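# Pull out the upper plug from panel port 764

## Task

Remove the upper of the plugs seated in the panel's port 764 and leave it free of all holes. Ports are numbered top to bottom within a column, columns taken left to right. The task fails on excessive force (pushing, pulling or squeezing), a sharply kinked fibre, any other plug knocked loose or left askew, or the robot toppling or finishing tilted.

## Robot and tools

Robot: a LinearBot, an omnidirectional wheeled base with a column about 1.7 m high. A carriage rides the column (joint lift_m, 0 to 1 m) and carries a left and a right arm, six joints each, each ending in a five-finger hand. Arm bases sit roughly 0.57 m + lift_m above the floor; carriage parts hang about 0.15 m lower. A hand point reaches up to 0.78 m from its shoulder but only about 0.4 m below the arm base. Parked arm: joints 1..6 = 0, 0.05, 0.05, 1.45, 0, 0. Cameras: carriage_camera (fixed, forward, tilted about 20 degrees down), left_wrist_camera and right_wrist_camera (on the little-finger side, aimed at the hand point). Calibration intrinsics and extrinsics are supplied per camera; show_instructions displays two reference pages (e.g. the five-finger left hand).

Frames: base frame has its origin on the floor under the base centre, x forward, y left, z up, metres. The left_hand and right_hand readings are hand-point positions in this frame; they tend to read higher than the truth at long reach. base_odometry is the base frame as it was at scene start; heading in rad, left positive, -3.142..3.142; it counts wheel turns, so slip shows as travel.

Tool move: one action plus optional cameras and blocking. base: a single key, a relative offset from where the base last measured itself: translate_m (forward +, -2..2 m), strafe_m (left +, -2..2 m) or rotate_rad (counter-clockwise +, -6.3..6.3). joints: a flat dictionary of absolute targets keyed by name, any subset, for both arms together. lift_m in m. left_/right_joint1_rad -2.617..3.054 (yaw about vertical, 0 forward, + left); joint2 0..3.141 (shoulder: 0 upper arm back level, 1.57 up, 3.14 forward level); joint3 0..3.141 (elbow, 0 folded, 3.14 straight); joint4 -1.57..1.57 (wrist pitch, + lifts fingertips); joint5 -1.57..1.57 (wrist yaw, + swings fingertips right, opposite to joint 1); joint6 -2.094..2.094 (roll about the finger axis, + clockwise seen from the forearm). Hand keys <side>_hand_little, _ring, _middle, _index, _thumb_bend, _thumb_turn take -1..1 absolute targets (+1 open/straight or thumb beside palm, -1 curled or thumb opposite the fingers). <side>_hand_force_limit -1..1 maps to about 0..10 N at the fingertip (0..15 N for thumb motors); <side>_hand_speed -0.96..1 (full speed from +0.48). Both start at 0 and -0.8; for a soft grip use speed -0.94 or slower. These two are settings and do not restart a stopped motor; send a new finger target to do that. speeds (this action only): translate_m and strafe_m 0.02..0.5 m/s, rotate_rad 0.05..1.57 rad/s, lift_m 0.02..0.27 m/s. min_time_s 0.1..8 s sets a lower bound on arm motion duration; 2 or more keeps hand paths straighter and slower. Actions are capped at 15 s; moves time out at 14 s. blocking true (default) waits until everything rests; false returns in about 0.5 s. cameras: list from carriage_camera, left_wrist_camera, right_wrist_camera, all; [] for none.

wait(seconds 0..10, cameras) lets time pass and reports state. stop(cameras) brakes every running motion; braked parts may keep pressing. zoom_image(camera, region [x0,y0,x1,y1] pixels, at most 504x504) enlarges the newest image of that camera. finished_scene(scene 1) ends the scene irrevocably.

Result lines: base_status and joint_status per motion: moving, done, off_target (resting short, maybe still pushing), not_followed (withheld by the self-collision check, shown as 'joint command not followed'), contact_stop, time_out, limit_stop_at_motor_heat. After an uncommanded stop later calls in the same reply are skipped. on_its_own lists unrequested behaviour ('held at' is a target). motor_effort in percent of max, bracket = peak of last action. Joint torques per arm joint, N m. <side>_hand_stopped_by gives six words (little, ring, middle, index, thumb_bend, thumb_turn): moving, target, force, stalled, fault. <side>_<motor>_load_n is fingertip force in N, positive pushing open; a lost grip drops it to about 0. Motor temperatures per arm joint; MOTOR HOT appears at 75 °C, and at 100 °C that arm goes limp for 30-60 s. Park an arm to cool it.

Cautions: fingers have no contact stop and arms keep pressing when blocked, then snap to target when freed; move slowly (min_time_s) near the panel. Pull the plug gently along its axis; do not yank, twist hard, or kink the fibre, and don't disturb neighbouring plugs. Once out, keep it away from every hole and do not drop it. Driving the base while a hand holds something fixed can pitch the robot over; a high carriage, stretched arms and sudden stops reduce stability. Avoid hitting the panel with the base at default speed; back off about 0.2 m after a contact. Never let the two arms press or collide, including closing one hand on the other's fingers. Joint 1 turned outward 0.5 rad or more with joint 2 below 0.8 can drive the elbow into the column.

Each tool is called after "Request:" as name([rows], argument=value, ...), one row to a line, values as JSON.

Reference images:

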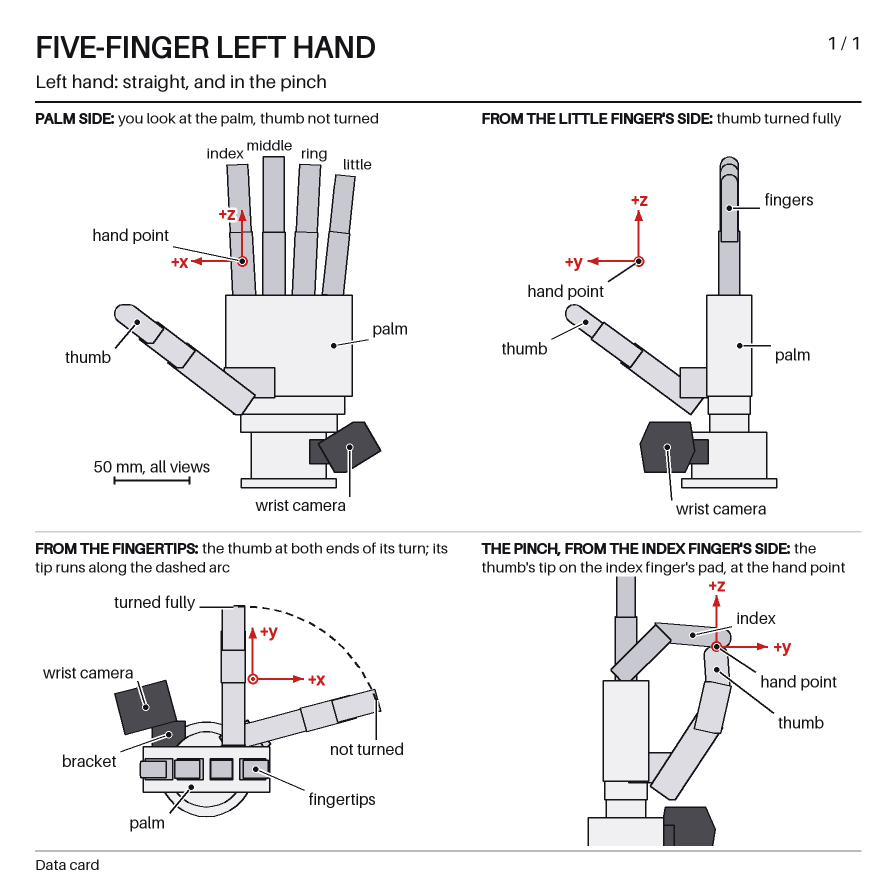

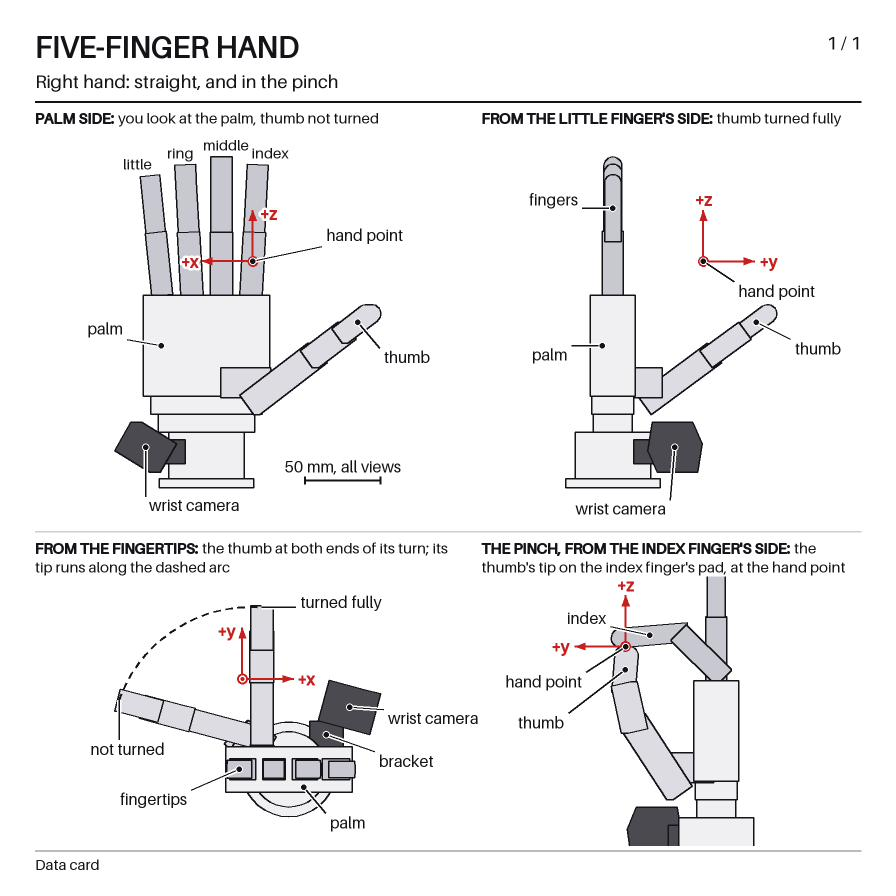

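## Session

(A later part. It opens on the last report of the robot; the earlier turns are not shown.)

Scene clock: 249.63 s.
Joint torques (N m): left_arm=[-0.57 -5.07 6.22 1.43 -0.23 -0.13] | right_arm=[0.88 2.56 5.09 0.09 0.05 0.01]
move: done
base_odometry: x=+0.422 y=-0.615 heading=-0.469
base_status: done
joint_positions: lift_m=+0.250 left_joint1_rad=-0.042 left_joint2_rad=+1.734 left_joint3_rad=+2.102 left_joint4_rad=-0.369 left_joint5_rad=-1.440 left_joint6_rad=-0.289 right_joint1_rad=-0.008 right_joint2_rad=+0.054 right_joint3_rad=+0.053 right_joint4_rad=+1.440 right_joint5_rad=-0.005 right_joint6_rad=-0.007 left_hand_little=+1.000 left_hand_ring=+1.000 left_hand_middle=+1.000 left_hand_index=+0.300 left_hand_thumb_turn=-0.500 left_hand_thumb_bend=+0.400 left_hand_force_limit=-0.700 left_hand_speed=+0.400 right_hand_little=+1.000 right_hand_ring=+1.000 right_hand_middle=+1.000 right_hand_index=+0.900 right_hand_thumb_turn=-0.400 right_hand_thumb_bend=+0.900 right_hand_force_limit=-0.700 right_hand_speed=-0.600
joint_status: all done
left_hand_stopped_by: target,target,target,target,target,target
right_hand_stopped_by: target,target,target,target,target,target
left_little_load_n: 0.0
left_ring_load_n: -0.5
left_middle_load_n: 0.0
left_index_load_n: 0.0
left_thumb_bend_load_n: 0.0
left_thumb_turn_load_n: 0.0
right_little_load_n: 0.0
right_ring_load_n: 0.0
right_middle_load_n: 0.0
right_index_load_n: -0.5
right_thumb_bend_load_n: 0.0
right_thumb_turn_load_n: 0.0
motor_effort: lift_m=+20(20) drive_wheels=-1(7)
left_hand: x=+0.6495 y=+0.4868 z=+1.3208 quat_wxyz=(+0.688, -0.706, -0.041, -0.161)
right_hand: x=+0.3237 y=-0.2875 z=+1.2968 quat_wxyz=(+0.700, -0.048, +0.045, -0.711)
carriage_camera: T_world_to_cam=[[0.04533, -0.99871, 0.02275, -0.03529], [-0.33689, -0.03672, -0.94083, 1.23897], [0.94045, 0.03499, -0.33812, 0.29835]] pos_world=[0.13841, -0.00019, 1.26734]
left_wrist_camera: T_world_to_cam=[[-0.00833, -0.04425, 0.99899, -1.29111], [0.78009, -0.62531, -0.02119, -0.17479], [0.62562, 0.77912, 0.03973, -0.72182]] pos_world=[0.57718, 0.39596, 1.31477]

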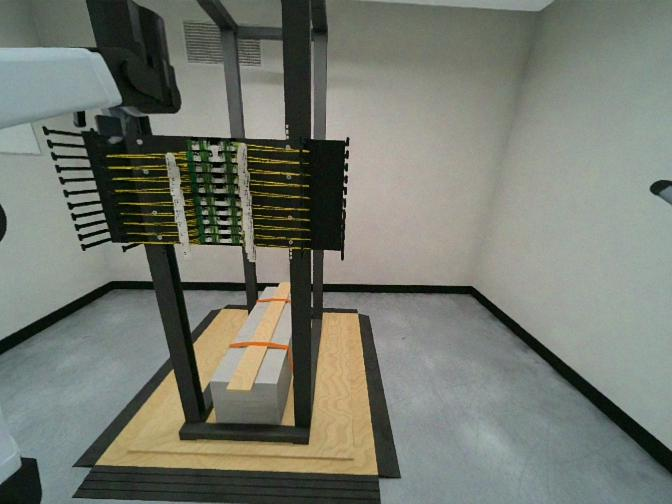

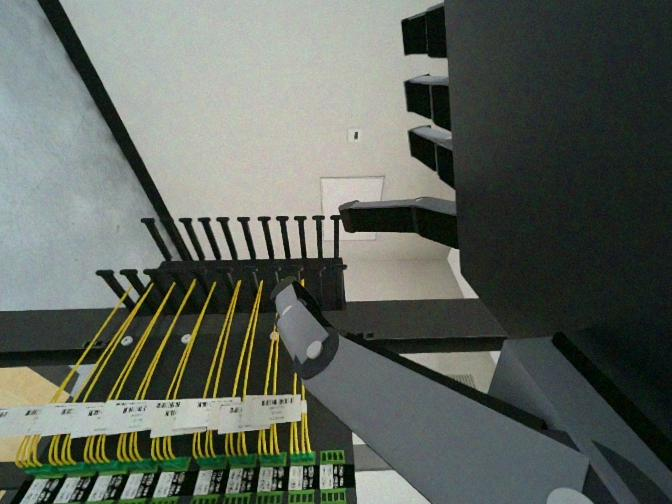

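Request:
move(base={"translate_m": 0.2}, joints={"left_hand_index": 0.1, "left_hand_thumb_bend": 0.15}, speeds={"translate_m": 0.15}, cameras=["carriage_camera", "left_wrist_camera"])

Scene clock: 253.40 s.
Joint torques (N m): left_arm=[-0.55 -5.65 6.12 1.35 -0.17 -0.1] | right_arm=[0.88 2.58 5.07 0.02 0.05 0.02]
move: done
base_odometry: x=+0.600 y=-0.705 heading=-0.470
base_status: done
joint_positions: lift_m=+0.250 left_joint1_rad=-0.042 left_joint2_rad=+1.739 left_joint3_rad=+2.102 left_joint4_rad=-0.363 left_joint5_rad=-1.446 left_joint6_rad=-0.290 right_joint1_rad=-0.008 right_joint2_rad=+0.054 right_joint3_rad=+0.053 right_joint4_rad=+1.444 right_joint5_rad=-0.005 right_joint6_rad=-0.007 left_hand_little=+1.000 left_hand_ring=+1.000 left_hand_middle=+1.000 left_hand_index=+0.100 left_hand_thumb_turn=-0.500 left_hand_thumb_bend=+0.150 left_hand_force_limit=-0.700 left_hand_speed=+0.400 right_hand_little=+1.000 right_hand_ring=+1.000 right_hand_middle=+1.000 right_hand_index=+0.900 right_hand_thumb_turn=-0.400 right_hand_thumb_bend=+0.900 right_hand_force_limit=-0.700 right_hand_speed=-0.600
joint_status: all done
left_hand_stopped_by: target,target,target,target,target,target
right_hand_stopped_by: target,target,target,target,target,target
left_little_load_n: 0.0
left_ring_load_n: 0.0
left_middle_load_n: 0.0
left_index_load_n: 0.0
left_thumb_bend_load_n: 0.0
left_thumb_turn_load_n: 0.0
right_little_load_n: 0.0
right_ring_load_n: -0.5
right_middle_load_n: 0.0
right_index_load_n: 0.0
right_thumb_bend_load_n: 0.0
right_thumb_turn_load_n: 0.0
motor_effort: lift_m=+18(19) drive_wheels=+2(7)
left_hand: x=+0.6507 y=+0.4872 z=+1.3195 quat_wxyz=(+0.689, -0.706, -0.043, -0.160)
right_hand: x=+0.3226 y=-0.2875 z=+1.2972 quat_wxyz=(+0.700, -0.047, +0.044, -0.711)
carriage_camera: T_world_to_cam=[[0.04533, -0.99871, 0.02275, -0.03529], [-0.33689, -0.03672, -0.94083, 1.23897], [0.94045, 0.03499, -0.33812, 0.29835]] pos_world=[0.13841, -0.00019, 1.26734]
left_wrist_camera: T_world_to_cam=[[-0.00925, -0.04412, 0.99898, -1.28932], [0.78341, -0.62118, -0.02018, -0.18117], [0.62144, 0.78243, 0.04031, -0.7225]] pos_world=[0.579, 0.39587, 1.31348]

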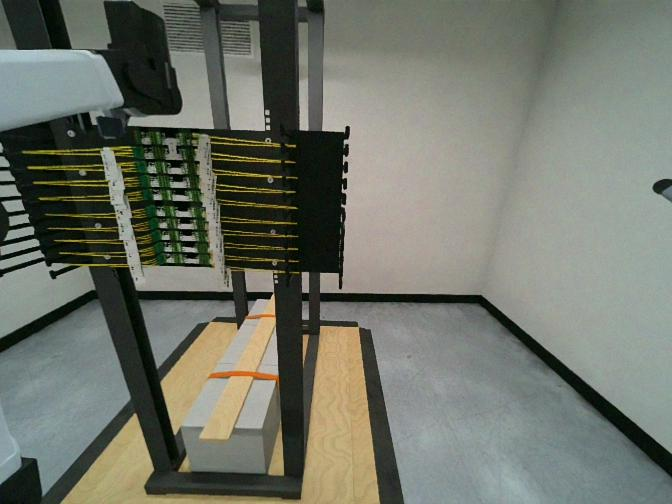

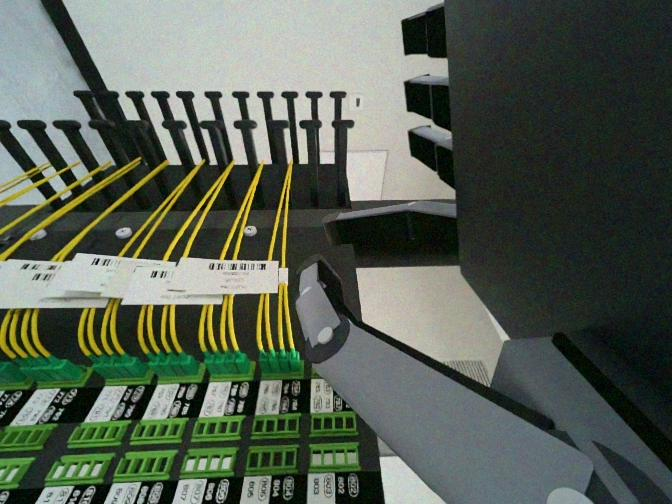

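Request:
zoom_image(camera="left_wrist_camera", region=[230, 230, 370, 400])

Scaled by 2.965 from the camera's image (finer frame: 960x720).

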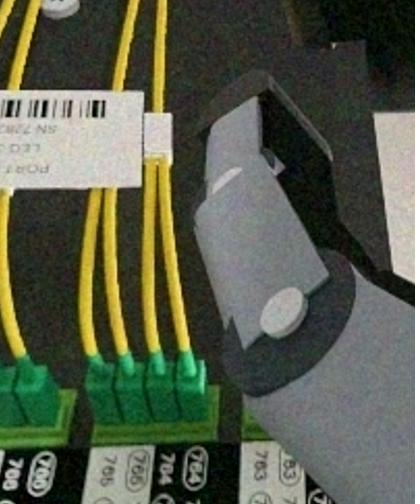

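Request:
move(base={"translate_m": 0.06}, speeds={"translate_m": 0.06}, cameras=["carriage_camera", "left_wrist_camera"])

Request:
zoom_image(camera="left_wrist_camera", region=[240, 180, 400, 320])

Scene clock: 255.60 s.
Joint torques (N m): left_arm=[-0.57 -5.78 6.3 1.35 -0.14 -0.11] | right_arm=[0.88 2.58 5.01 0.01 0.04 0.02]
move: done
base_odometry: x=+0.654 y=-0.733 heading=-0.470
base_status: done
joint_positions: lift_m=+0.250 left_joint1_rad=-0.042 left_joint2_rad=+1.740 left_joint3_rad=+2.102 left_joint4_rad=-0.362 left_joint5_rad=-1.446 left_joint6_rad=-0.290 right_joint1_rad=-0.008 right_joint2_rad=+0.054 right_joint3_rad=+0.053 right_joint4_rad=+1.446 right_joint5_rad=-0.005 right_joint6_rad=-0.007 left_hand_little=+1.000 left_hand_ring=+1.000 left_hand_middle=+1.000 left_hand_index=+0.100 left_hand_thumb_turn=-0.500 left_hand_thumb_bend=+0.150 left_hand_force_limit=-0.700 left_hand_speed=+0.400 right_hand_little=+1.000 right_hand_ring=+1.000 right_hand_middle=+1.000 right_hand_index=+0.900 right_hand_thumb_turn=-0.400 right_hand_thumb_bend=+0.900 right_hand_force_limit=-0.700 right_hand_speed=-0.600
joint_status: not commanded
left_hand_stopped_by: target,target,target,target,target,target
right_hand_stopped_by: target,target,target,target,target,target
left_little_load_n: 0.0
left_ring_load_n: -0.5
left_middle_load_n: 0.0
left_index_load_n: 0.0
left_thumb_bend_load_n: 0.0
left_thumb_turn_load_n: 0.0
right_little_load_n: 0.0
right_ring_load_n: -0.5
right_middle_load_n: 0.0
right_index_load_n: 0.0
right_thumb_bend_load_n: 0.0
right_thumb_turn_load_n: 0.0
motor_effort: lift_m=+16(19) drive_wheels=-3(9)
left_hand: x=+0.6509 y=+0.4872 z=+1.3194 quat_wxyz=(+0.689, -0.706, -0.044, -0.160)
right_hand: x=+0.3221 y=-0.2875 z=+1.2974 quat_wxyz=(+0.700, -0.046, +0.043, -0.711)
carriage_camera: T_world_to_cam=[[0.04533, -0.99871, 0.02275, -0.03529], [-0.33689, -0.03672, -0.94083, 1.23897], [0.94045, 0.03499, -0.33812, 0.29835]] pos_world=[0.13841, -0.00019, 1.26734]
left_wrist_camera: T_world_to_cam=[[-0.00957, -0.04409, 0.99898, -1.28894], [0.78389, -0.62058, -0.01988, -0.18225], [0.62082, 0.7829, 0.0405, -0.72271]] pos_world=[0.5792, 0.39588, 1.31328]

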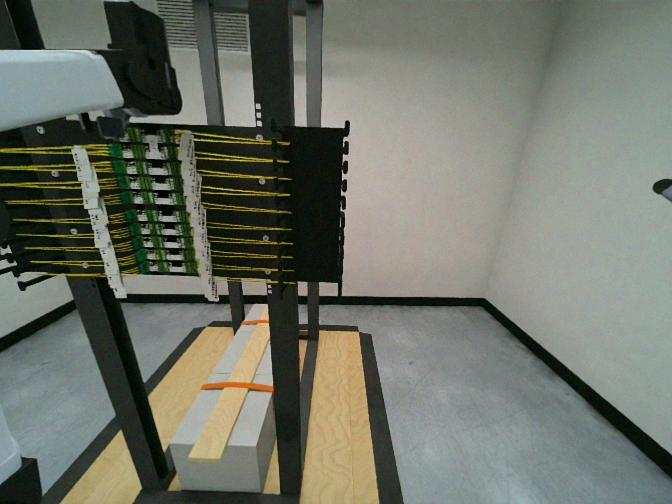

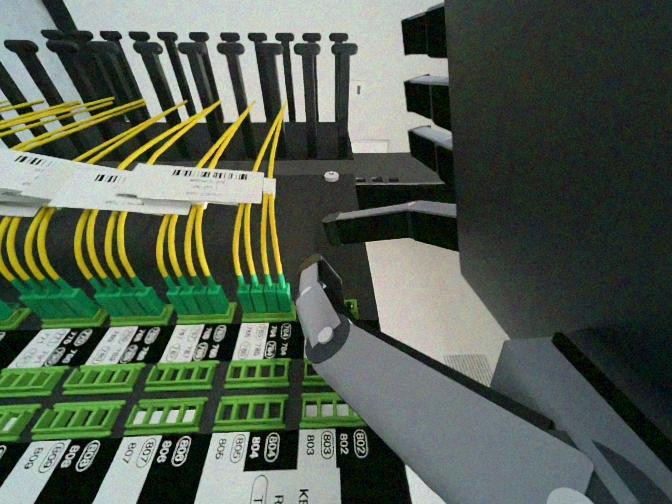

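Scaled by 3.150 from the camera's image (finer frame: 960x720).

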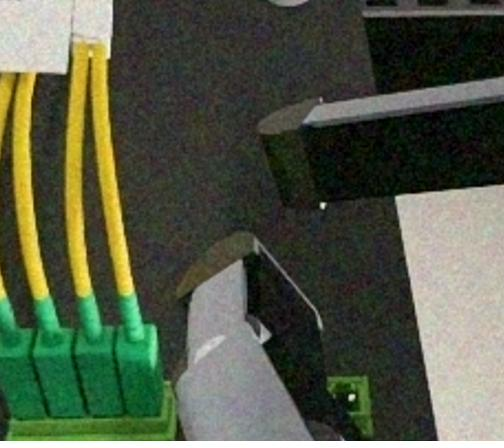

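Request:
move(base={"translate_m": 0.02}, joints={"left_hand_speed": -0.6}, speeds={"translate_m": 0.03}, cameras=["left_wrist_camera"])

Request:
zoom_image(camera="left_wrist_camera", region=[240, 180, 400, 320])

Scene clock: 258.00 s.
Joint torques (N m): left_arm=[-0.55 -5.78 6.19 1.35 -0.13 -0.1] | right_arm=[0.87 2.54 4.98 -0.03 0.05 0.02]
move: done
base_odometry: x=+0.671 y=-0.742 heading=-0.470
base_status: done
joint_positions: lift_m=+0.250 left_joint1_rad=-0.042 left_joint2_rad=+1.741 left_joint3_rad=+2.102 left_joint4_rad=-0.360 left_joint5_rad=-1.448 left_joint6_rad=-0.290 right_joint1_rad=-0.008 right_joint2_rad=+0.054 right_joint3_rad=+0.053 right_joint4_rad=+1.448 right_joint5_rad=-0.005 right_joint6_rad=-0.007 left_hand_little=+1.000 left_hand_ring=+1.000 left_hand_middle=+1.000 left_hand_index=+0.100 left_hand_thumb_turn=-0.500 left_hand_thumb_bend=+0.150 left_hand_force_limit=-0.700 left_hand_speed=-0.600 right_hand_little=+1.000 right_hand_ring=+1.000 right_hand_middle=+1.000 right_hand_index=+0.900 right_hand_thumb_turn=-0.400 right_hand_thumb_bend=+0.900 right_hand_force_limit=-0.700 right_hand_speed=-0.600
joint_status: all done
left_hand_stopped_by: target,target,target,target,target,target
right_hand_stopped_by: target,target,target,target,target,target
left_little_load_n: 0.0
left_ring_load_n: 0.0
left_middle_load_n: 0.0
left_index_load_n: 0.0
left_thumb_bend_load_n: 0.0
left_thumb_turn_load_n: 0.0
right_little_load_n: 0.0
right_ring_load_n: 0.0
right_middle_load_n: 0.0
right_index_load_n: 0.0
right_thumb_bend_load_n: 0.0
right_thumb_turn_load_n: 0.0
motor_effort: lift_m=+18(20) drive_wheels=+2(7)
left_hand: x=+0.6512 y=+0.4873 z=+1.3191 quat_wxyz=(+0.689, -0.706, -0.045, -0.159)
right_hand: x=+0.3216 y=-0.2875 z=+1.2976 quat_wxyz=(+0.700, -0.045, +0.042, -0.711)
left_wrist_camera: T_world_to_cam=[[-0.01027, -0.04412, 0.99897, -1.28822], [0.78509, -0.61909, -0.01927, -0.18473], [0.6193, 0.78408, 0.04099, -0.72324]] pos_world=[0.57971, 0.39588, 1.31298]

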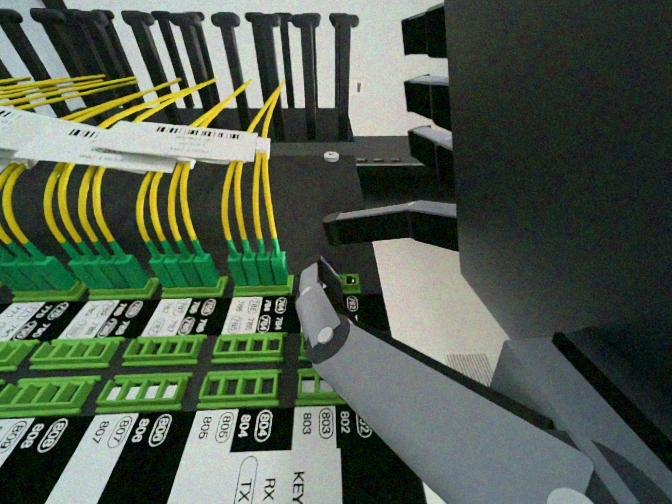

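Scaled by 3.150 from the camera's image (finer frame: 960x720).

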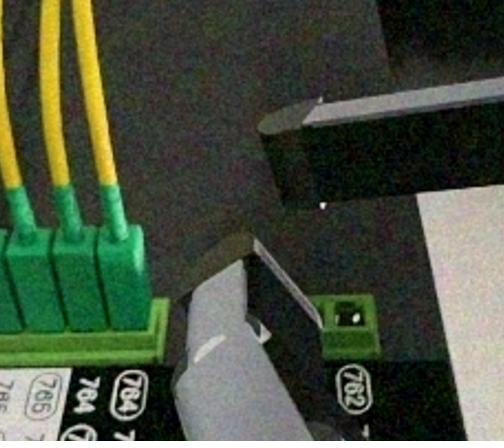

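Request:
move(joints={"lift_m": 0.236}, speeds={"lift_m": 0.02}, cameras=["left_wrist_camera"])

Request:
zoom_image(camera="left_wrist_camera", region=[260, 190, 380, 310])

Scene clock: 259.20 s.
Joint torques (N m): left_arm=[-0.58 -5.78 6.37 1.3 -0.12 -0.11] | right_arm=[0.87 2.61 5.19 -0.02 0.05 0.02]
move: done
base_odometry: x=+0.672 y=-0.742 heading=-0.470
base_status: not commanded
joint_positions: lift_m=+0.236 left_joint1_rad=-0.042 left_joint2_rad=+1.741 left_joint3_rad=+2.102 left_joint4_rad=-0.360 left_joint5_rad=-1.447 left_joint6_rad=-0.290 right_joint1_rad=-0.008 right_joint2_rad=+0.054 right_joint3_rad=+0.053 right_joint4_rad=+1.448 right_joint5_rad=-0.005 right_joint6_rad=-0.007 left_hand_little=+1.000 left_hand_ring=+1.000 left_hand_middle=+1.000 left_hand_index=+0.100 left_hand_thumb_turn=-0.500 left_hand_thumb_bend=+0.150 left_hand_force_limit=-0.700 left_hand_speed=-0.600 right_hand_little=+1.000 right_hand_ring=+1.000 right_hand_middle=+1.000 right_hand_index=+0.900 right_hand_thumb_turn=-0.400 right_hand_thumb_bend=+0.900 right_hand_force_limit=-0.700 right_hand_speed=-0.600
joint_status: all done
left_hand_stopped_by: target,target,target,target,target,target
right_hand_stopped_by: target,target,target,target,target,target
left_little_load_n: 0.0
left_ring_load_n: 0.0
left_middle_load_n: 0.0
left_index_load_n: 0.0
left_thumb_bend_load_n: 0.0
left_thumb_turn_load_n: 0.0
right_little_load_n: 0.0
right_ring_load_n: 0.0
right_middle_load_n: 0.0
right_index_load_n: 0.0
right_thumb_bend_load_n: 0.0
right_thumb_turn_load_n: 0.0
motor_effort: lift_m=+17(19) drive_wheels=+2(3)
left_hand: x=+0.6514 y=+0.4872 z=+1.3052 quat_wxyz=(+0.689, -0.706, -0.044, -0.160)
right_hand: x=+0.3216 y=-0.2875 z=+1.2837 quat_wxyz=(+0.700, -0.045, +0.042, -0.711)
left_wrist_camera: T_world_to_cam=[[-0.01032, -0.04411, 0.99897, -1.27431], [0.78438, -0.61998, -0.01927, -0.18431], [0.6202, 0.78338, 0.04099, -0.72297]] pos_world=[0.5798, 0.39588, 1.29908]

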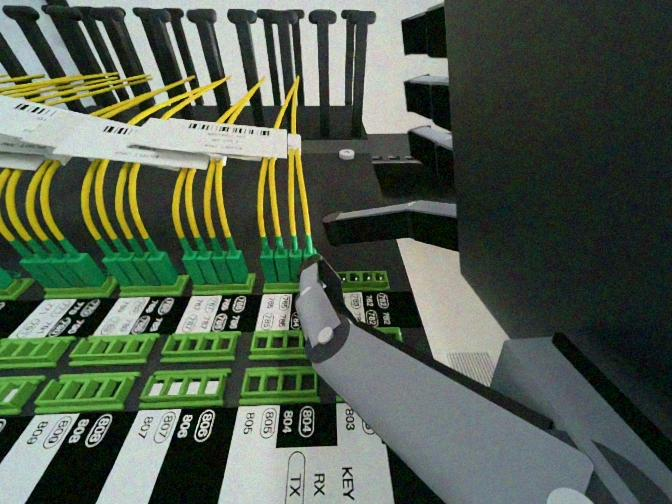

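Scaled by 4.200 from the camera's image (finer frame: 960x720).

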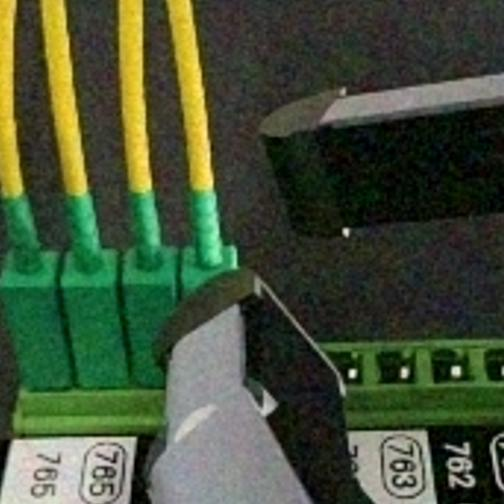

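Request:
move(base={"strafe_m": -0.0036}, joints={"lift_m": 0.229}, speeds={"lift_m": 0.02, "strafe_m": 0.02}, cameras=["left_wrist_camera"])

Request:
zoom_image(camera="left_wrist_camera", region=[260, 190, 380, 310])

Scene clock: 260.67 s.
Joint torques (N m): left_arm=[-0.34 -5.97 6.17 1.3 -0.1 -0.1] | right_arm=[0.84 2.55 5.27 0.01 0.03 0.02]
move: done
base_odometry: x=+0.670 y=-0.745 heading=-0.470
base_status: done
joint_positions: lift_m=+0.229 left_joint1_rad=-0.045 left_joint2_rad=+1.742 left_joint3_rad=+2.102 left_joint4_rad=-0.360 left_joint5_rad=-1.447 left_joint6_rad=-0.290 right_joint1_rad=-0.008 right_joint2_rad=+0.053 right_joint3_rad=+0.051 right_joint4_rad=+1.448 right_joint5_rad=-0.005 right_joint6_rad=-0.007 left_hand_little=+1.000 left_hand_ring=+1.000 left_hand_middle=+1.000 left_hand_index=+0.100 left_hand_thumb_turn=-0.500 left_hand_thumb_bend=+0.150 left_hand_force_limit=-0.700 left_hand_speed=-0.600 right_hand_little=+1.000 right_hand_ring=+1.000 right_hand_middle=+1.000 right_hand_index=+0.900 right_hand_thumb_turn=-0.400 right_hand_thumb_bend=+0.900 right_hand_force_limit=-0.700 right_hand_speed=-0.600
joint_status: all done
left_hand_stopped_by: target,target,target,target,target,target
right_hand_stopped_by: target,target,target,target,target,target
left_little_load_n: 0.0
left_ring_load_n: 0.0
left_middle_load_n: 0.0
left_index_load_n: 0.0
left_thumb_bend_load_n: 0.0
left_thumb_turn_load_n: 0.0
right_little_load_n: 0.0
right_ring_load_n: 0.0
right_middle_load_n: 0.0
right_index_load_n: 0.0
right_thumb_bend_load_n: 0.0
right_thumb_turn_load_n: 0.0
motor_effort: lift_m=+16(18) drive_wheels=+1(3)
left_hand: x=+0.6522 y=+0.4861 z=+1.2979 quat_wxyz=(+0.689, -0.706, -0.043, -0.161)
right_hand: x=+0.3217 y=-0.2874 z=+1.2763 quat_wxyz=(+0.701, -0.046, +0.042, -0.711)
left_wrist_camera: T_world_to_cam=[[-0.01003, -0.04403, 0.99898, -1.26725], [0.78248, -0.62236, -0.01957, -0.18303], [0.62259, 0.78149, 0.0407, -0.72245]] pos_world=[0.5803, 0.39487, 1.29178]

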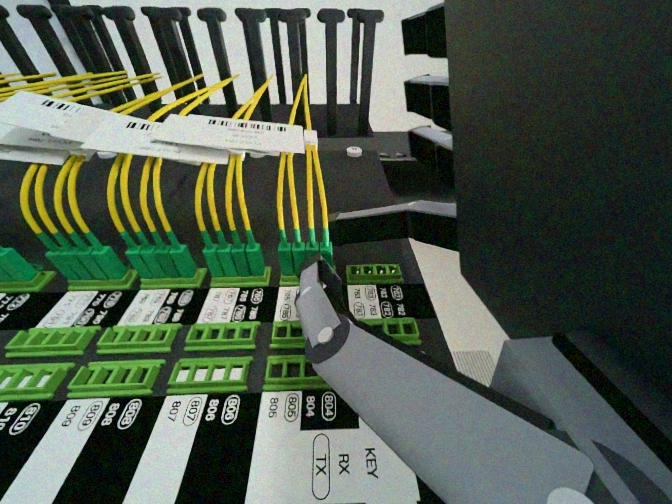

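Scaled by 4.200 from the camera's image (finer frame: 960x720).

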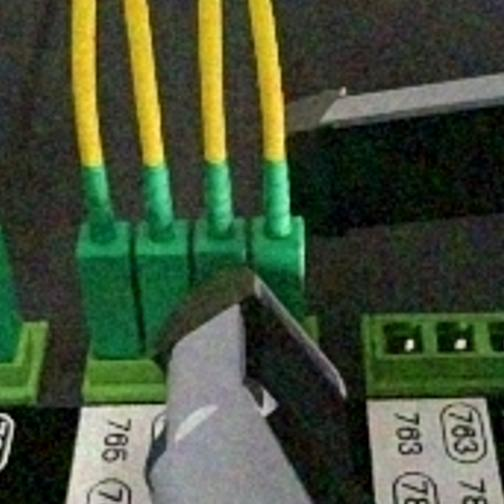

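Request:
move(base={"strafe_m": 0.0042}, joints={"lift_m": 0.2305}, speeds={"lift_m": 0.02, "strafe_m": 0.02}, cameras=[])

Request:
move(base={"translate_m": 0.003}, speeds={"translate_m": 0.02}, cameras=["left_wrist_camera", "carriage_camera"])

Request:
zoom_image(camera="left_wrist_camera", region=[260, 190, 380, 310])

Request:
zoom_image(camera="carriage_camera", region=[60, 90, 180, 180])

Scene clock: 262.43 s.
Joint torques (N m): left_arm=[-0.21 -5.83 6.31 1.33 -0.13 -0.1] | right_arm=[0.87 2.59 5.35 -0.01 0.06 0.02]
move: done
base_odometry: x=+0.672 y=-0.741 heading=-0.470
base_status: done
joint_positions: lift_m=+0.230 left_joint1_rad=-0.046 left_joint2_rad=+1.742 left_joint3_rad=+2.102 left_joint4_rad=-0.359 left_joint5_rad=-1.446 left_joint6_rad=-0.290 right_joint1_rad=-0.008 right_joint2_rad=+0.053 right_joint3_rad=+0.051 right_joint4_rad=+1.448 right_joint5_rad=-0.004 right_joint6_rad=-0.007 left_hand_little=+1.000 left_hand_ring=+1.000 left_hand_middle=+1.000 left_hand_index=+0.100 left_hand_thumb_turn=-0.500 left_hand_thumb_bend=+0.150 left_hand_force_limit=-0.700 left_hand_speed=-0.600 right_hand_little=+1.000 right_hand_ring=+1.000 right_hand_middle=+1.000 right_hand_index=+0.900 right_hand_thumb_turn=-0.400 right_hand_thumb_bend=+0.900 right_hand_force_limit=-0.700 right_hand_speed=-0.600
joint_status: all done
left_hand_stopped_by: target,target,target,target,target,target
right_hand_stopped_by: target,target,target,target,target,target
left_little_load_n: 0.0
left_ring_load_n: 0.0
left_middle_load_n: 0.0
left_index_load_n: 0.0
left_thumb_bend_load_n: 0.0
left_thumb_turn_load_n: 0.0
right_little_load_n: 0.0
right_ring_load_n: 0.0
right_middle_load_n: 0.0
right_index_load_n: 0.0
right_thumb_bend_load_n: 0.0
right_thumb_turn_load_n: 0.0
motor_effort: lift_m=+21(24) drive_wheels=-2(4)
left_hand: x=+0.6526 y=+0.4854 z=+1.2988 quat_wxyz=(+0.688, -0.706, -0.042, -0.162)
right_hand: x=+0.3219 y=-0.2875 z=+1.2769 quat_wxyz=(+0.701, -0.046, +0.043, -0.711)

Scene clock: 263.07 s.
Joint torques (N m): left_arm=[-0.21 -6.01 6.46 1.31 -0.15 -0.11] | right_arm=[0.79 2.61 5.24 -0.05 0.01 0.02]
move: done
base_odometry: x=+0.674 y=-0.743 heading=-0.471
base_status: done
joint_positions: lift_m=+0.230 left_joint1_rad=-0.046 left_joint2_rad=+1.744 left_joint3_rad=+2.102 left_joint4_rad=-0.358 left_joint5_rad=-1.448 left_joint6_rad=-0.290 right_joint1_rad=-0.008 right_joint2_rad=+0.053 right_joint3_rad=+0.051 right_joint4_rad=+1.450 right_joint5_rad=-0.004 right_joint6_rad=-0.007 left_hand_little=+1.000 left_hand_ring=+1.000 left_hand_middle=+1.000 left_hand_index=+0.100 left_hand_thumb_turn=-0.500 left_hand_thumb_bend=+0.150 left_hand_force_limit=-0.700 left_hand_speed=-0.600 right_hand_little=+1.000 right_hand_ring=+1.000 right_hand_middle=+1.000 right_hand_index=+0.900 right_hand_thumb_turn=-0.400 right_hand_thumb_bend=+0.900 right_hand_force_limit=-0.700 right_hand_speed=-0.600
joint_status: not commanded
left_hand_stopped_by: target,target,target,target,target,target
right_hand_stopped_by: target,target,target,target,target,target
left_little_load_n: 0.0
left_ring_load_n: 0.0
left_middle_load_n: 0.0
left_index_load_n: 0.0
left_thumb_bend_load_n: 0.0
left_thumb_turn_load_n: 0.0
right_little_load_n: 0.0
right_ring_load_n: 0.0
right_middle_load_n: 0.0
right_index_load_n: 0.0
right_thumb_bend_load_n: 0.0
right_thumb_turn_load_n: 0.0
motor_effort: lift_m=+19(23) drive_wheels=+2(7)
left_hand: x=+0.6533 y=+0.4854 z=+1.2981 quat_wxyz=(+0.689, -0.706, -0.042, -0.161)
right_hand: x=+0.3214 y=-0.2875 z=+1.2771 quat_wxyz=(+0.701, -0.045, +0.042, -0.711)
pictures: carriage_camera, left_wrist_camera
carriage_camera: T_world_to_cam=[[0.04533, -0.99871, 0.02275, -0.03483], [-0.33689, -0.03672, -0.94083, 1.22006], [0.94045, 0.03499, -0.33812, 0.29155]] pos_world=[0.13841, -0.00019, 1.24724]
left_wrist_camera: T_world_to_cam=[[-0.0097, -0.04406, 0.99898, -1.26765], [0.78204, -0.62291, -0.01988, -0.18332], [0.62316, 0.78105, 0.0405, -0.72251]] pos_world=[0.58129, 0.39427, 1.29198]

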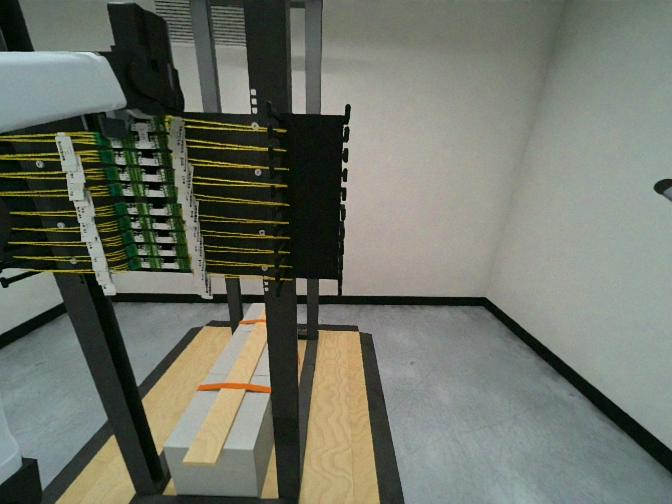

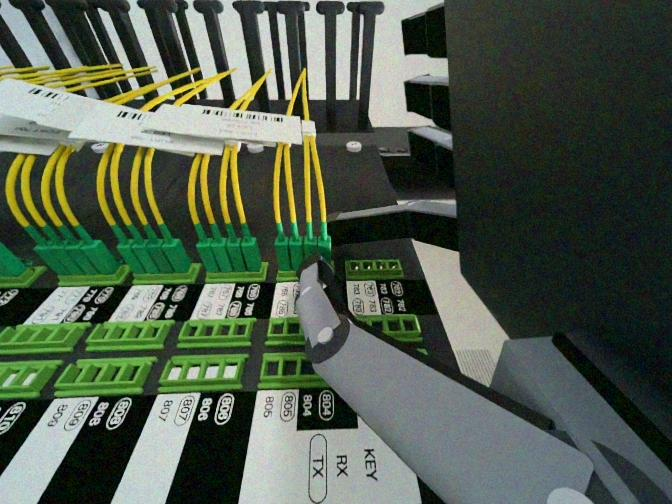

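Scaled by 4.200 from the camera's image (finer frame: 960x720).

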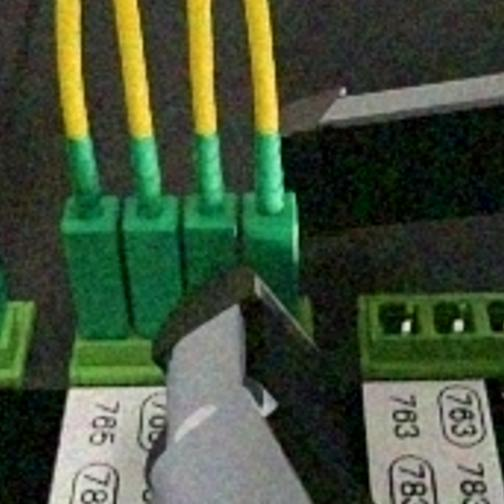

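Scaled by 4.200 from the camera's image (finer frame: 960x720).

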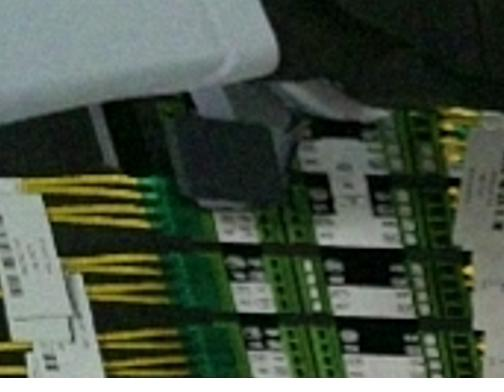

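Request:
move(base={"strafe_m": 0.0015}, joints={"lift_m": 0.2325}, speeds={"lift_m": 0.02, "strafe_m": 0.02}, cameras=[])

Request:
move(joints={"left_hand_thumb_bend": 0.02, "left_hand_speed": -0.94, "left_hand_force_limit": -0.85}, cameras=["left_wrist_camera"])

Request:
zoom_image(camera="left_wrist_camera", region=[260, 190, 380, 310])

Scene clock: 264.07 s.
Joint torques (N m): left_arm=[-0.06 -6.08 6.26 1.29 -0.13 -0.11] | right_arm=[0.73 2.62 5.26 -0.04 0.06 0.01]
move: done
base_odometry: x=+0.675 y=-0.741 heading=-0.471
base_status: done
joint_positions: lift_m=+0.232 left_joint1_rad=-0.049 left_joint2_rad=+1.744 left_joint3_rad=+2.102 left_joint4_rad=-0.357 left_joint5_rad=-1.447 left_joint6_rad=-0.290 right_joint1_rad=-0.007 right_joint2_rad=+0.053 right_joint3_rad=+0.051 right_joint4_rad=+1.449 right_joint5_rad=-0.004 right_joint6_rad=-0.007 left_hand_little=+1.000 left_hand_ring=+1.000 left_hand_middle=+1.000 left_hand_index=+0.100 left_hand_thumb_turn=-0.500 left_hand_thumb_bend=+0.150 left_hand_force_limit=-0.700 left_hand_speed=-0.600 right_hand_little=+1.000 right_hand_ring=+1.000 right_hand_middle=+1.000 right_hand_index=+0.900 right_hand_thumb_turn=-0.400 right_hand_thumb_bend=+0.900 right_hand_force_limit=-0.700 right_hand_speed=-0.600
joint_status: all done
left_hand_stopped_by: target,target,target,target,target,target
right_hand_stopped_by: target,target,target,target,target,target
left_little_load_n: 0.0
left_ring_load_n: 0.0
left_middle_load_n: 0.0
left_index_load_n: 0.0
left_thumb_bend_load_n: 0.0
left_thumb_turn_load_n: 0.0
right_little_load_n: 0.0
right_ring_load_n: 0.0
right_middle_load_n: 0.0
right_index_load_n: 0.0
right_thumb_bend_load_n: 0.0
right_thumb_turn_load_n: 0.0
motor_effort: lift_m=+20(23) drive_wheels=-2(2)
left_hand: x=+0.6537 y=+0.4844 z=+1.3002 quat_wxyz=(+0.688, -0.706, -0.042, -0.162)
right_hand: x=+0.3216 y=-0.2875 z=+1.2790 quat_wxyz=(+0.701, -0.045, +0.043, -0.710)

Scene clock: 266.03 s.
Joint torques (N m): left_arm=[-0.03 -6.09 6.3 1.31 -0.14 -0.09] | right_arm=[0.7 2.62 5.26 -0.03 0.04 0.02]
move: done
base_odometry: x=+0.675 y=-0.741 heading=-0.471
base_status: not commanded
joint_positions: lift_m=+0.232 left_joint1_rad=-0.049 left_joint2_rad=+1.744 left_joint3_rad=+2.102 left_joint4_rad=-0.357 left_joint5_rad=-1.447 left_joint6_rad=-0.290 right_joint1_rad=-0.007 right_joint2_rad=+0.053 right_joint3_rad=+0.051 right_joint4_rad=+1.449 right_joint5_rad=-0.004 right_joint6_rad=-0.007 left_hand_little=+1.000 left_hand_ring=+1.000 left_hand_middle=+1.000 left_hand_index=+0.100 left_hand_thumb_turn=-0.500 left_hand_thumb_bend=+0.020 left_hand_force_limit=-0.850 left_hand_speed=-0.940 right_hand_little=+1.000 right_hand_ring=+1.000 right_hand_middle=+1.000 right_hand_index=+0.900 right_hand_thumb_turn=-0.400 right_hand_thumb_bend=+0.900 right_hand_force_limit=-0.700 right_hand_speed=-0.600
joint_status: all done
left_hand_stopped_by: target,target,target,target,target,target
right_hand_stopped_by: target,target,target,target,target,target
left_little_load_n: 0.0
left_ring_load_n: 0.0
left_middle_load_n: 0.0
left_index_load_n: 0.0
left_thumb_bend_load_n: 0.0
left_thumb_turn_load_n: 0.0
right_little_load_n: 0.0
right_ring_load_n: 0.0
right_middle_load_n: 0.0
right_index_load_n: 0.0
right_thumb_bend_load_n: 0.0
right_thumb_turn_load_n: 0.0
motor_effort: lift_m=+21(24) drive_wheels=-1(2)
left_hand: x=+0.6537 y=+0.4844 z=+1.3002 quat_wxyz=(+0.688, -0.706, -0.042, -0.162)
right_hand: x=+0.3216 y=-0.2875 z=+1.2790 quat_wxyz=(+0.701, -0.045, +0.043, -0.710)
left_wrist_camera: T_world_to_cam=[[-0.01054, -0.04396, 0.99898, -1.26923], [0.78035, -0.62505, -0.01927, -0.1829], [0.62526, 0.77935, 0.04089, -0.72313]] pos_world=[0.58149, 0.39346, 1.29398]

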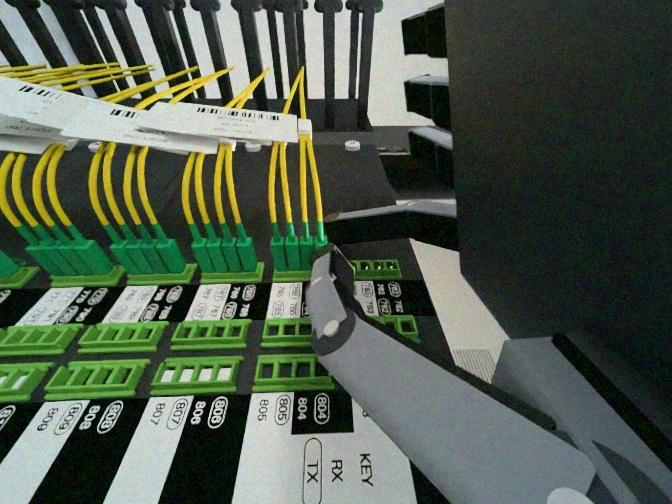

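Scaled by 4.200 from the camera's image (finer frame: 960x720).

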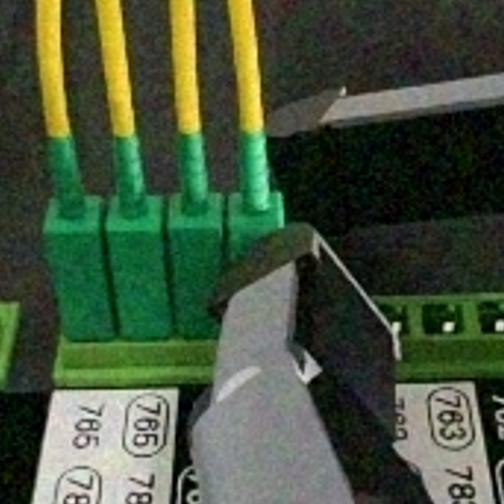

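Request:
move(joints={"left_hand_thumb_bend": -0.1}, cameras=["left_wrist_camera"])

Request:
zoom_image(camera="left_wrist_camera", region=[260, 190, 380, 310])

Scene clock: 268.13 s.
Joint torques (N m): left_arm=[-0.06 -6.11 6.28 1.29 -0.14 -0.09] | right_arm=[0.72 2.63 5.26 -0.04 0.04 0.02]
move: done
base_odometry: x=+0.675 y=-0.741 heading=-0.471
base_status: not commanded
joint_positions: lift_m=+0.232 left_joint1_rad=-0.049 left_joint2_rad=+1.744 left_joint3_rad=+2.102 left_joint4_rad=-0.357 left_joint5_rad=-1.447 left_joint6_rad=-0.290 right_joint1_rad=-0.007 right_joint2_rad=+0.053 right_joint3_rad=+0.051 right_joint4_rad=+1.449 right_joint5_rad=-0.004 right_joint6_rad=-0.007 left_hand_little=+1.000 left_hand_ring=+1.000 left_hand_middle=+1.000 left_hand_index=+0.100 left_hand_thumb_turn=-0.500 left_hand_thumb_bend=-0.100 left_hand_force_limit=-0.850 left_hand_speed=-0.940 right_hand_little=+1.000 right_hand_ring=+1.000 right_hand_middle=+1.000 right_hand_index=+0.900 right_hand_thumb_turn=-0.400 right_hand_thumb_bend=+0.900 right_hand_force_limit=-0.700 right_hand_speed=-0.600
joint_status: all done
left_hand_stopped_by: target,target,target,target,target,target
right_hand_stopped_by: target,target,target,target,target,target
left_little_load_n: 0.0
left_ring_load_n: 0.0
left_middle_load_n: 0.0
left_index_load_n: 0.0
left_thumb_bend_load_n: 0.0
left_thumb_turn_load_n: 0.0
right_little_load_n: 0.0
right_ring_load_n: 0.0
right_middle_load_n: 0.0
right_index_load_n: 0.0
right_thumb_bend_load_n: 0.0
right_thumb_turn_load_n: 0.0
motor_effort: lift_m=+24(24) drive_wheels=-1(2)
left_hand: x=+0.6537 y=+0.4844 z=+1.3002 quat_wxyz=(+0.688, -0.706, -0.042, -0.162)
right_hand: x=+0.3216 y=-0.2875 z=+1.2790 quat_wxyz=(+0.701, -0.045, +0.043, -0.710)
left_wrist_camera: T_world_to_cam=[[-0.01054, -0.04396, 0.99898, -1.26923], [0.78035, -0.62505, -0.01927, -0.1829], [0.62526, 0.77935, 0.04089, -0.72313]] pos_world=[0.58149, 0.39346, 1.29398]

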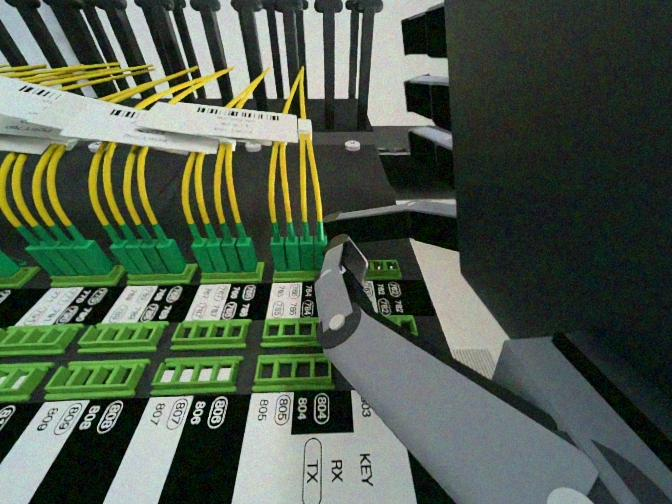

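Scaled by 4.200 from the camera's image (finer frame: 960x720).

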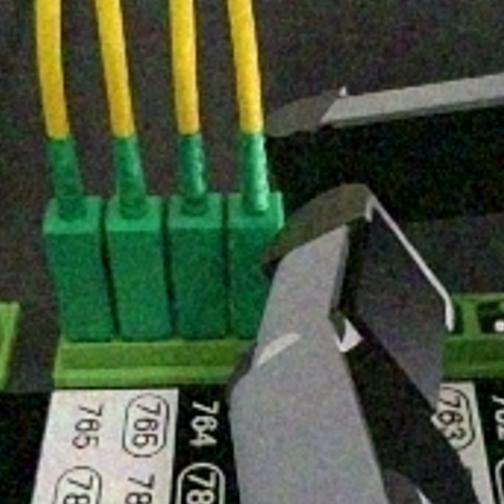

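Request:
move(joints={"left_hand_thumb_bend": 0.12, "left_hand_speed": -0.7}, cameras=[])

Request:
move(base={"strafe_m": 0.0022}, speeds={"strafe_m": 0.02}, cameras=[])

Request:
move(joints={"left_hand_thumb_bend": 0.02, "left_hand_speed": -0.94}, cameras=["left_wrist_camera"])

Request:
zoom_image(camera="left_wrist_camera", region=[260, 190, 380, 310])

Scene clock: 269.70 s.
Joint torques (N m): left_arm=[-0.05 -6.08 6.27 1.31 -0.15 -0.11] | right_arm=[0.7 2.62 5.29 -0.03 0.04 0.02]
Motor temperatures (°C): left_arm=[24 30 36 35 24 23] | right_arm=[24 31 38 33 26 26]
move: done
base_odometry: x=+0.675 y=-0.741 heading=-0.471
base_status: not commanded
joint_positions: lift_m=+0.232 left_joint1_rad=-0.049 left_joint2_rad=+1.744 left_joint3_rad=+2.102 left_joint4_rad=-0.357 left_joint5_rad=-1.447 left_joint6_rad=-0.290 right_joint1_rad=-0.007 right_joint2_rad=+0.053 right_joint3_rad=+0.051 right_joint4_rad=+1.449 right_joint5_rad=-0.004 right_joint6_rad=-0.007 left_hand_little=+1.000 left_hand_ring=+1.000 left_hand_middle=+1.000 left_hand_index=+0.100 left_hand_thumb_turn=-0.500 left_hand_thumb_bend=+0.120 left_hand_force_limit=-0.850 left_hand_speed=-0.700 right_hand_little=+1.000 right_hand_ring=+1.000 right_hand_middle=+1.000 right_hand_index=+0.900 right_hand_thumb_turn=-0.400 right_hand_thumb_bend=+0.900 right_hand_force_limit=-0.700 right_hand_speed=-0.600
joint_status: all done
left_hand_stopped_by: target,target,target,target,target,target
right_hand_stopped_by: target,target,target,target,target,target
left_little_load_n: 0.0
left_ring_load_n: 0.0
left_middle_load_n: 0.0
left_index_load_n: -0.5
left_thumb_bend_load_n: 0.0
left_thumb_turn_load_n: 0.0
right_little_load_n: 0.0
right_ring_load_n: 0.0
right_middle_load_n: 0.0
right_index_load_n: 0.0
right_thumb_bend_load_n: 0.0
right_thumb_turn_load_n: 0.0
motor_effort: lift_m=+21(23) drive_wheels=-1(2)
left_hand: x=+0.6537 y=+0.4844 z=+1.3002 quat_wxyz=(+0.688, -0.706, -0.042, -0.162)
right_hand: x=+0.3216 y=-0.2875 z=+1.2790 quat_wxyz=(+0.701, -0.045, +0.043, -0.710)

Scene clock: 270.30 s.
Joint torques (N m): left_arm=[-0.03 -6.17 6.26 1.29 -0.18 -0.09] | right_arm=[0.77 2.67 5.31 -0.02 0.06 0.01]
move: done
base_odometry: x=+0.676 y=-0.740 heading=-0.471
base_status: done
joint_positions: lift_m=+0.232 left_joint1_rad=-0.049 left_joint2_rad=+1.744 left_joint3_rad=+2.102 left_joint4_rad=-0.357 left_joint5_rad=-1.448 left_joint6_rad=-0.290 right_joint1_rad=-0.006 right_joint2_rad=+0.053 right_joint3_rad=+0.051 right_joint4_rad=+1.449 right_joint5_rad=-0.002 right_joint6_rad=-0.007 left_hand_little=+1.000 left_hand_ring=+1.000 left_hand_middle=+1.000 left_hand_index=+0.100 left_hand_thumb_turn=-0.500 left_hand_thumb_bend=+0.120 left_hand_force_limit=-0.850 left_hand_speed=-0.700 right_hand_little=+1.000 right_hand_ring=+1.000 right_hand_middle=+1.000 right_hand_index=+0.900 right_hand_thumb_turn=-0.400 right_hand_thumb_bend=+0.900 right_hand_force_limit=-0.700 right_hand_speed=-0.600
joint_status: not commanded
left_hand_stopped_by: target,target,target,target,target,target
right_hand_stopped_by: target,target,target,target,target,target
left_little_load_n: 0.0
left_ring_load_n: 0.0
left_middle_load_n: 0.0
left_index_load_n: 0.0
left_thumb_bend_load_n: 0.0
left_thumb_turn_load_n: 0.0
right_little_load_n: 0.0
right_ring_load_n: 0.0
right_middle_load_n: 0.0
right_index_load_n: 0.0
right_thumb_bend_load_n: 0.0
right_thumb_turn_load_n: 0.0
motor_effort: lift_m=+20(22) drive_wheels=+2(4)
left_hand: x=+0.6537 y=+0.4842 z=+1.3002 quat_wxyz=(+0.688, -0.706, -0.042, -0.162)
right_hand: x=+0.3216 y=-0.2876 z=+1.2790 quat_wxyz=(+0.701, -0.045, +0.043, -0.710)

Scene clock: 271.93 s.
Joint torques (N m): left_arm=[-0.02 -6.02 6.24 1.28 -0.13 -0.09] | right_arm=[0.64 2.62 5.26 -0.03 0.03 0.02]
move: done
base_odometry: x=+0.676 y=-0.740 heading=-0.471
base_status: not commanded
joint_positions: lift_m=+0.232 left_joint1_rad=-0.049 left_joint2_rad=+1.744 left_joint3_rad=+2.102 left_joint4_rad=-0.357 left_joint5_rad=-1.448 left_joint6_rad=-0.290 right_joint1_rad=-0.006 right_joint2_rad=+0.053 right_joint3_rad=+0.051 right_joint4_rad=+1.449 right_joint5_rad=-0.002 right_joint6_rad=-0.007 left_hand_little=+1.000 left_hand_ring=+1.000 left_hand_middle=+1.000 left_hand_index=+0.100 left_hand_thumb_turn=-0.500 left_hand_thumb_bend=+0.020 left_hand_force_limit=-0.850 left_hand_speed=-0.940 right_hand_little=+1.000 right_hand_ring=+1.000 right_hand_middle=+1.000 right_hand_index=+0.900 right_hand_thumb_turn=-0.400 right_hand_thumb_bend=+0.900 right_hand_force_limit=-0.700 right_hand_speed=-0.600
joint_status: all done
left_hand_stopped_by: target,target,target,target,target,target
right_hand_stopped_by: target,target,target,target,target,target
left_little_load_n: 0.0
left_ring_load_n: 0.0
left_middle_load_n: 0.0
left_index_load_n: 0.0
left_thumb_bend_load_n: 0.0
left_thumb_turn_load_n: 0.0
right_little_load_n: 0.0
right_ring_load_n: 0.0
right_middle_load_n: 0.0
right_index_load_n: 0.0
right_thumb_bend_load_n: 0.0
right_thumb_turn_load_n: 0.0
motor_effort: lift_m=+22(24) drive_wheels=+1(3)
left_hand: x=+0.6537 y=+0.4842 z=+1.3002 quat_wxyz=(+0.688, -0.706, -0.042, -0.162)
right_hand: x=+0.3216 y=-0.2876 z=+1.2790 quat_wxyz=(+0.701, -0.045, +0.043, -0.710)
left_wrist_camera: T_world_to_cam=[[-0.01054, -0.04396, 0.99898, -1.26924], [0.78035, -0.62505, -0.01927, -0.18302], [0.62526, 0.77935, 0.04089, -0.72298]] pos_world=[0.58149, 0.39326, 1.29398]

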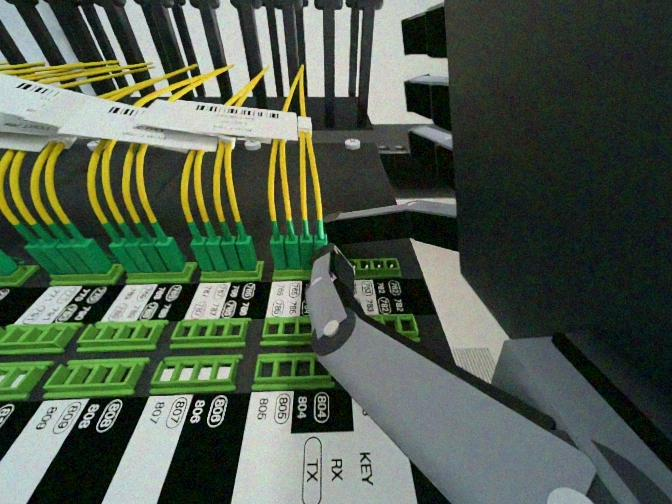

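Scaled by 4.200 from the camera's image (finer frame: 960x720).

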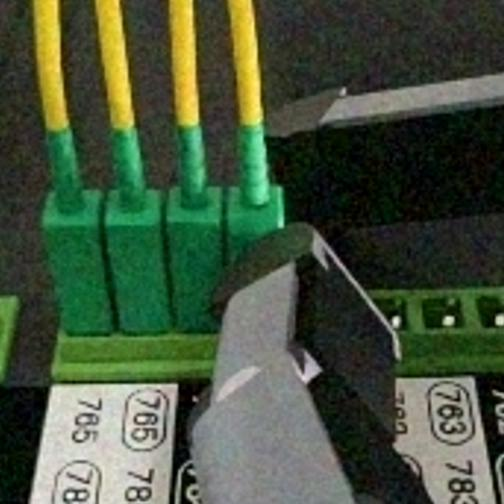

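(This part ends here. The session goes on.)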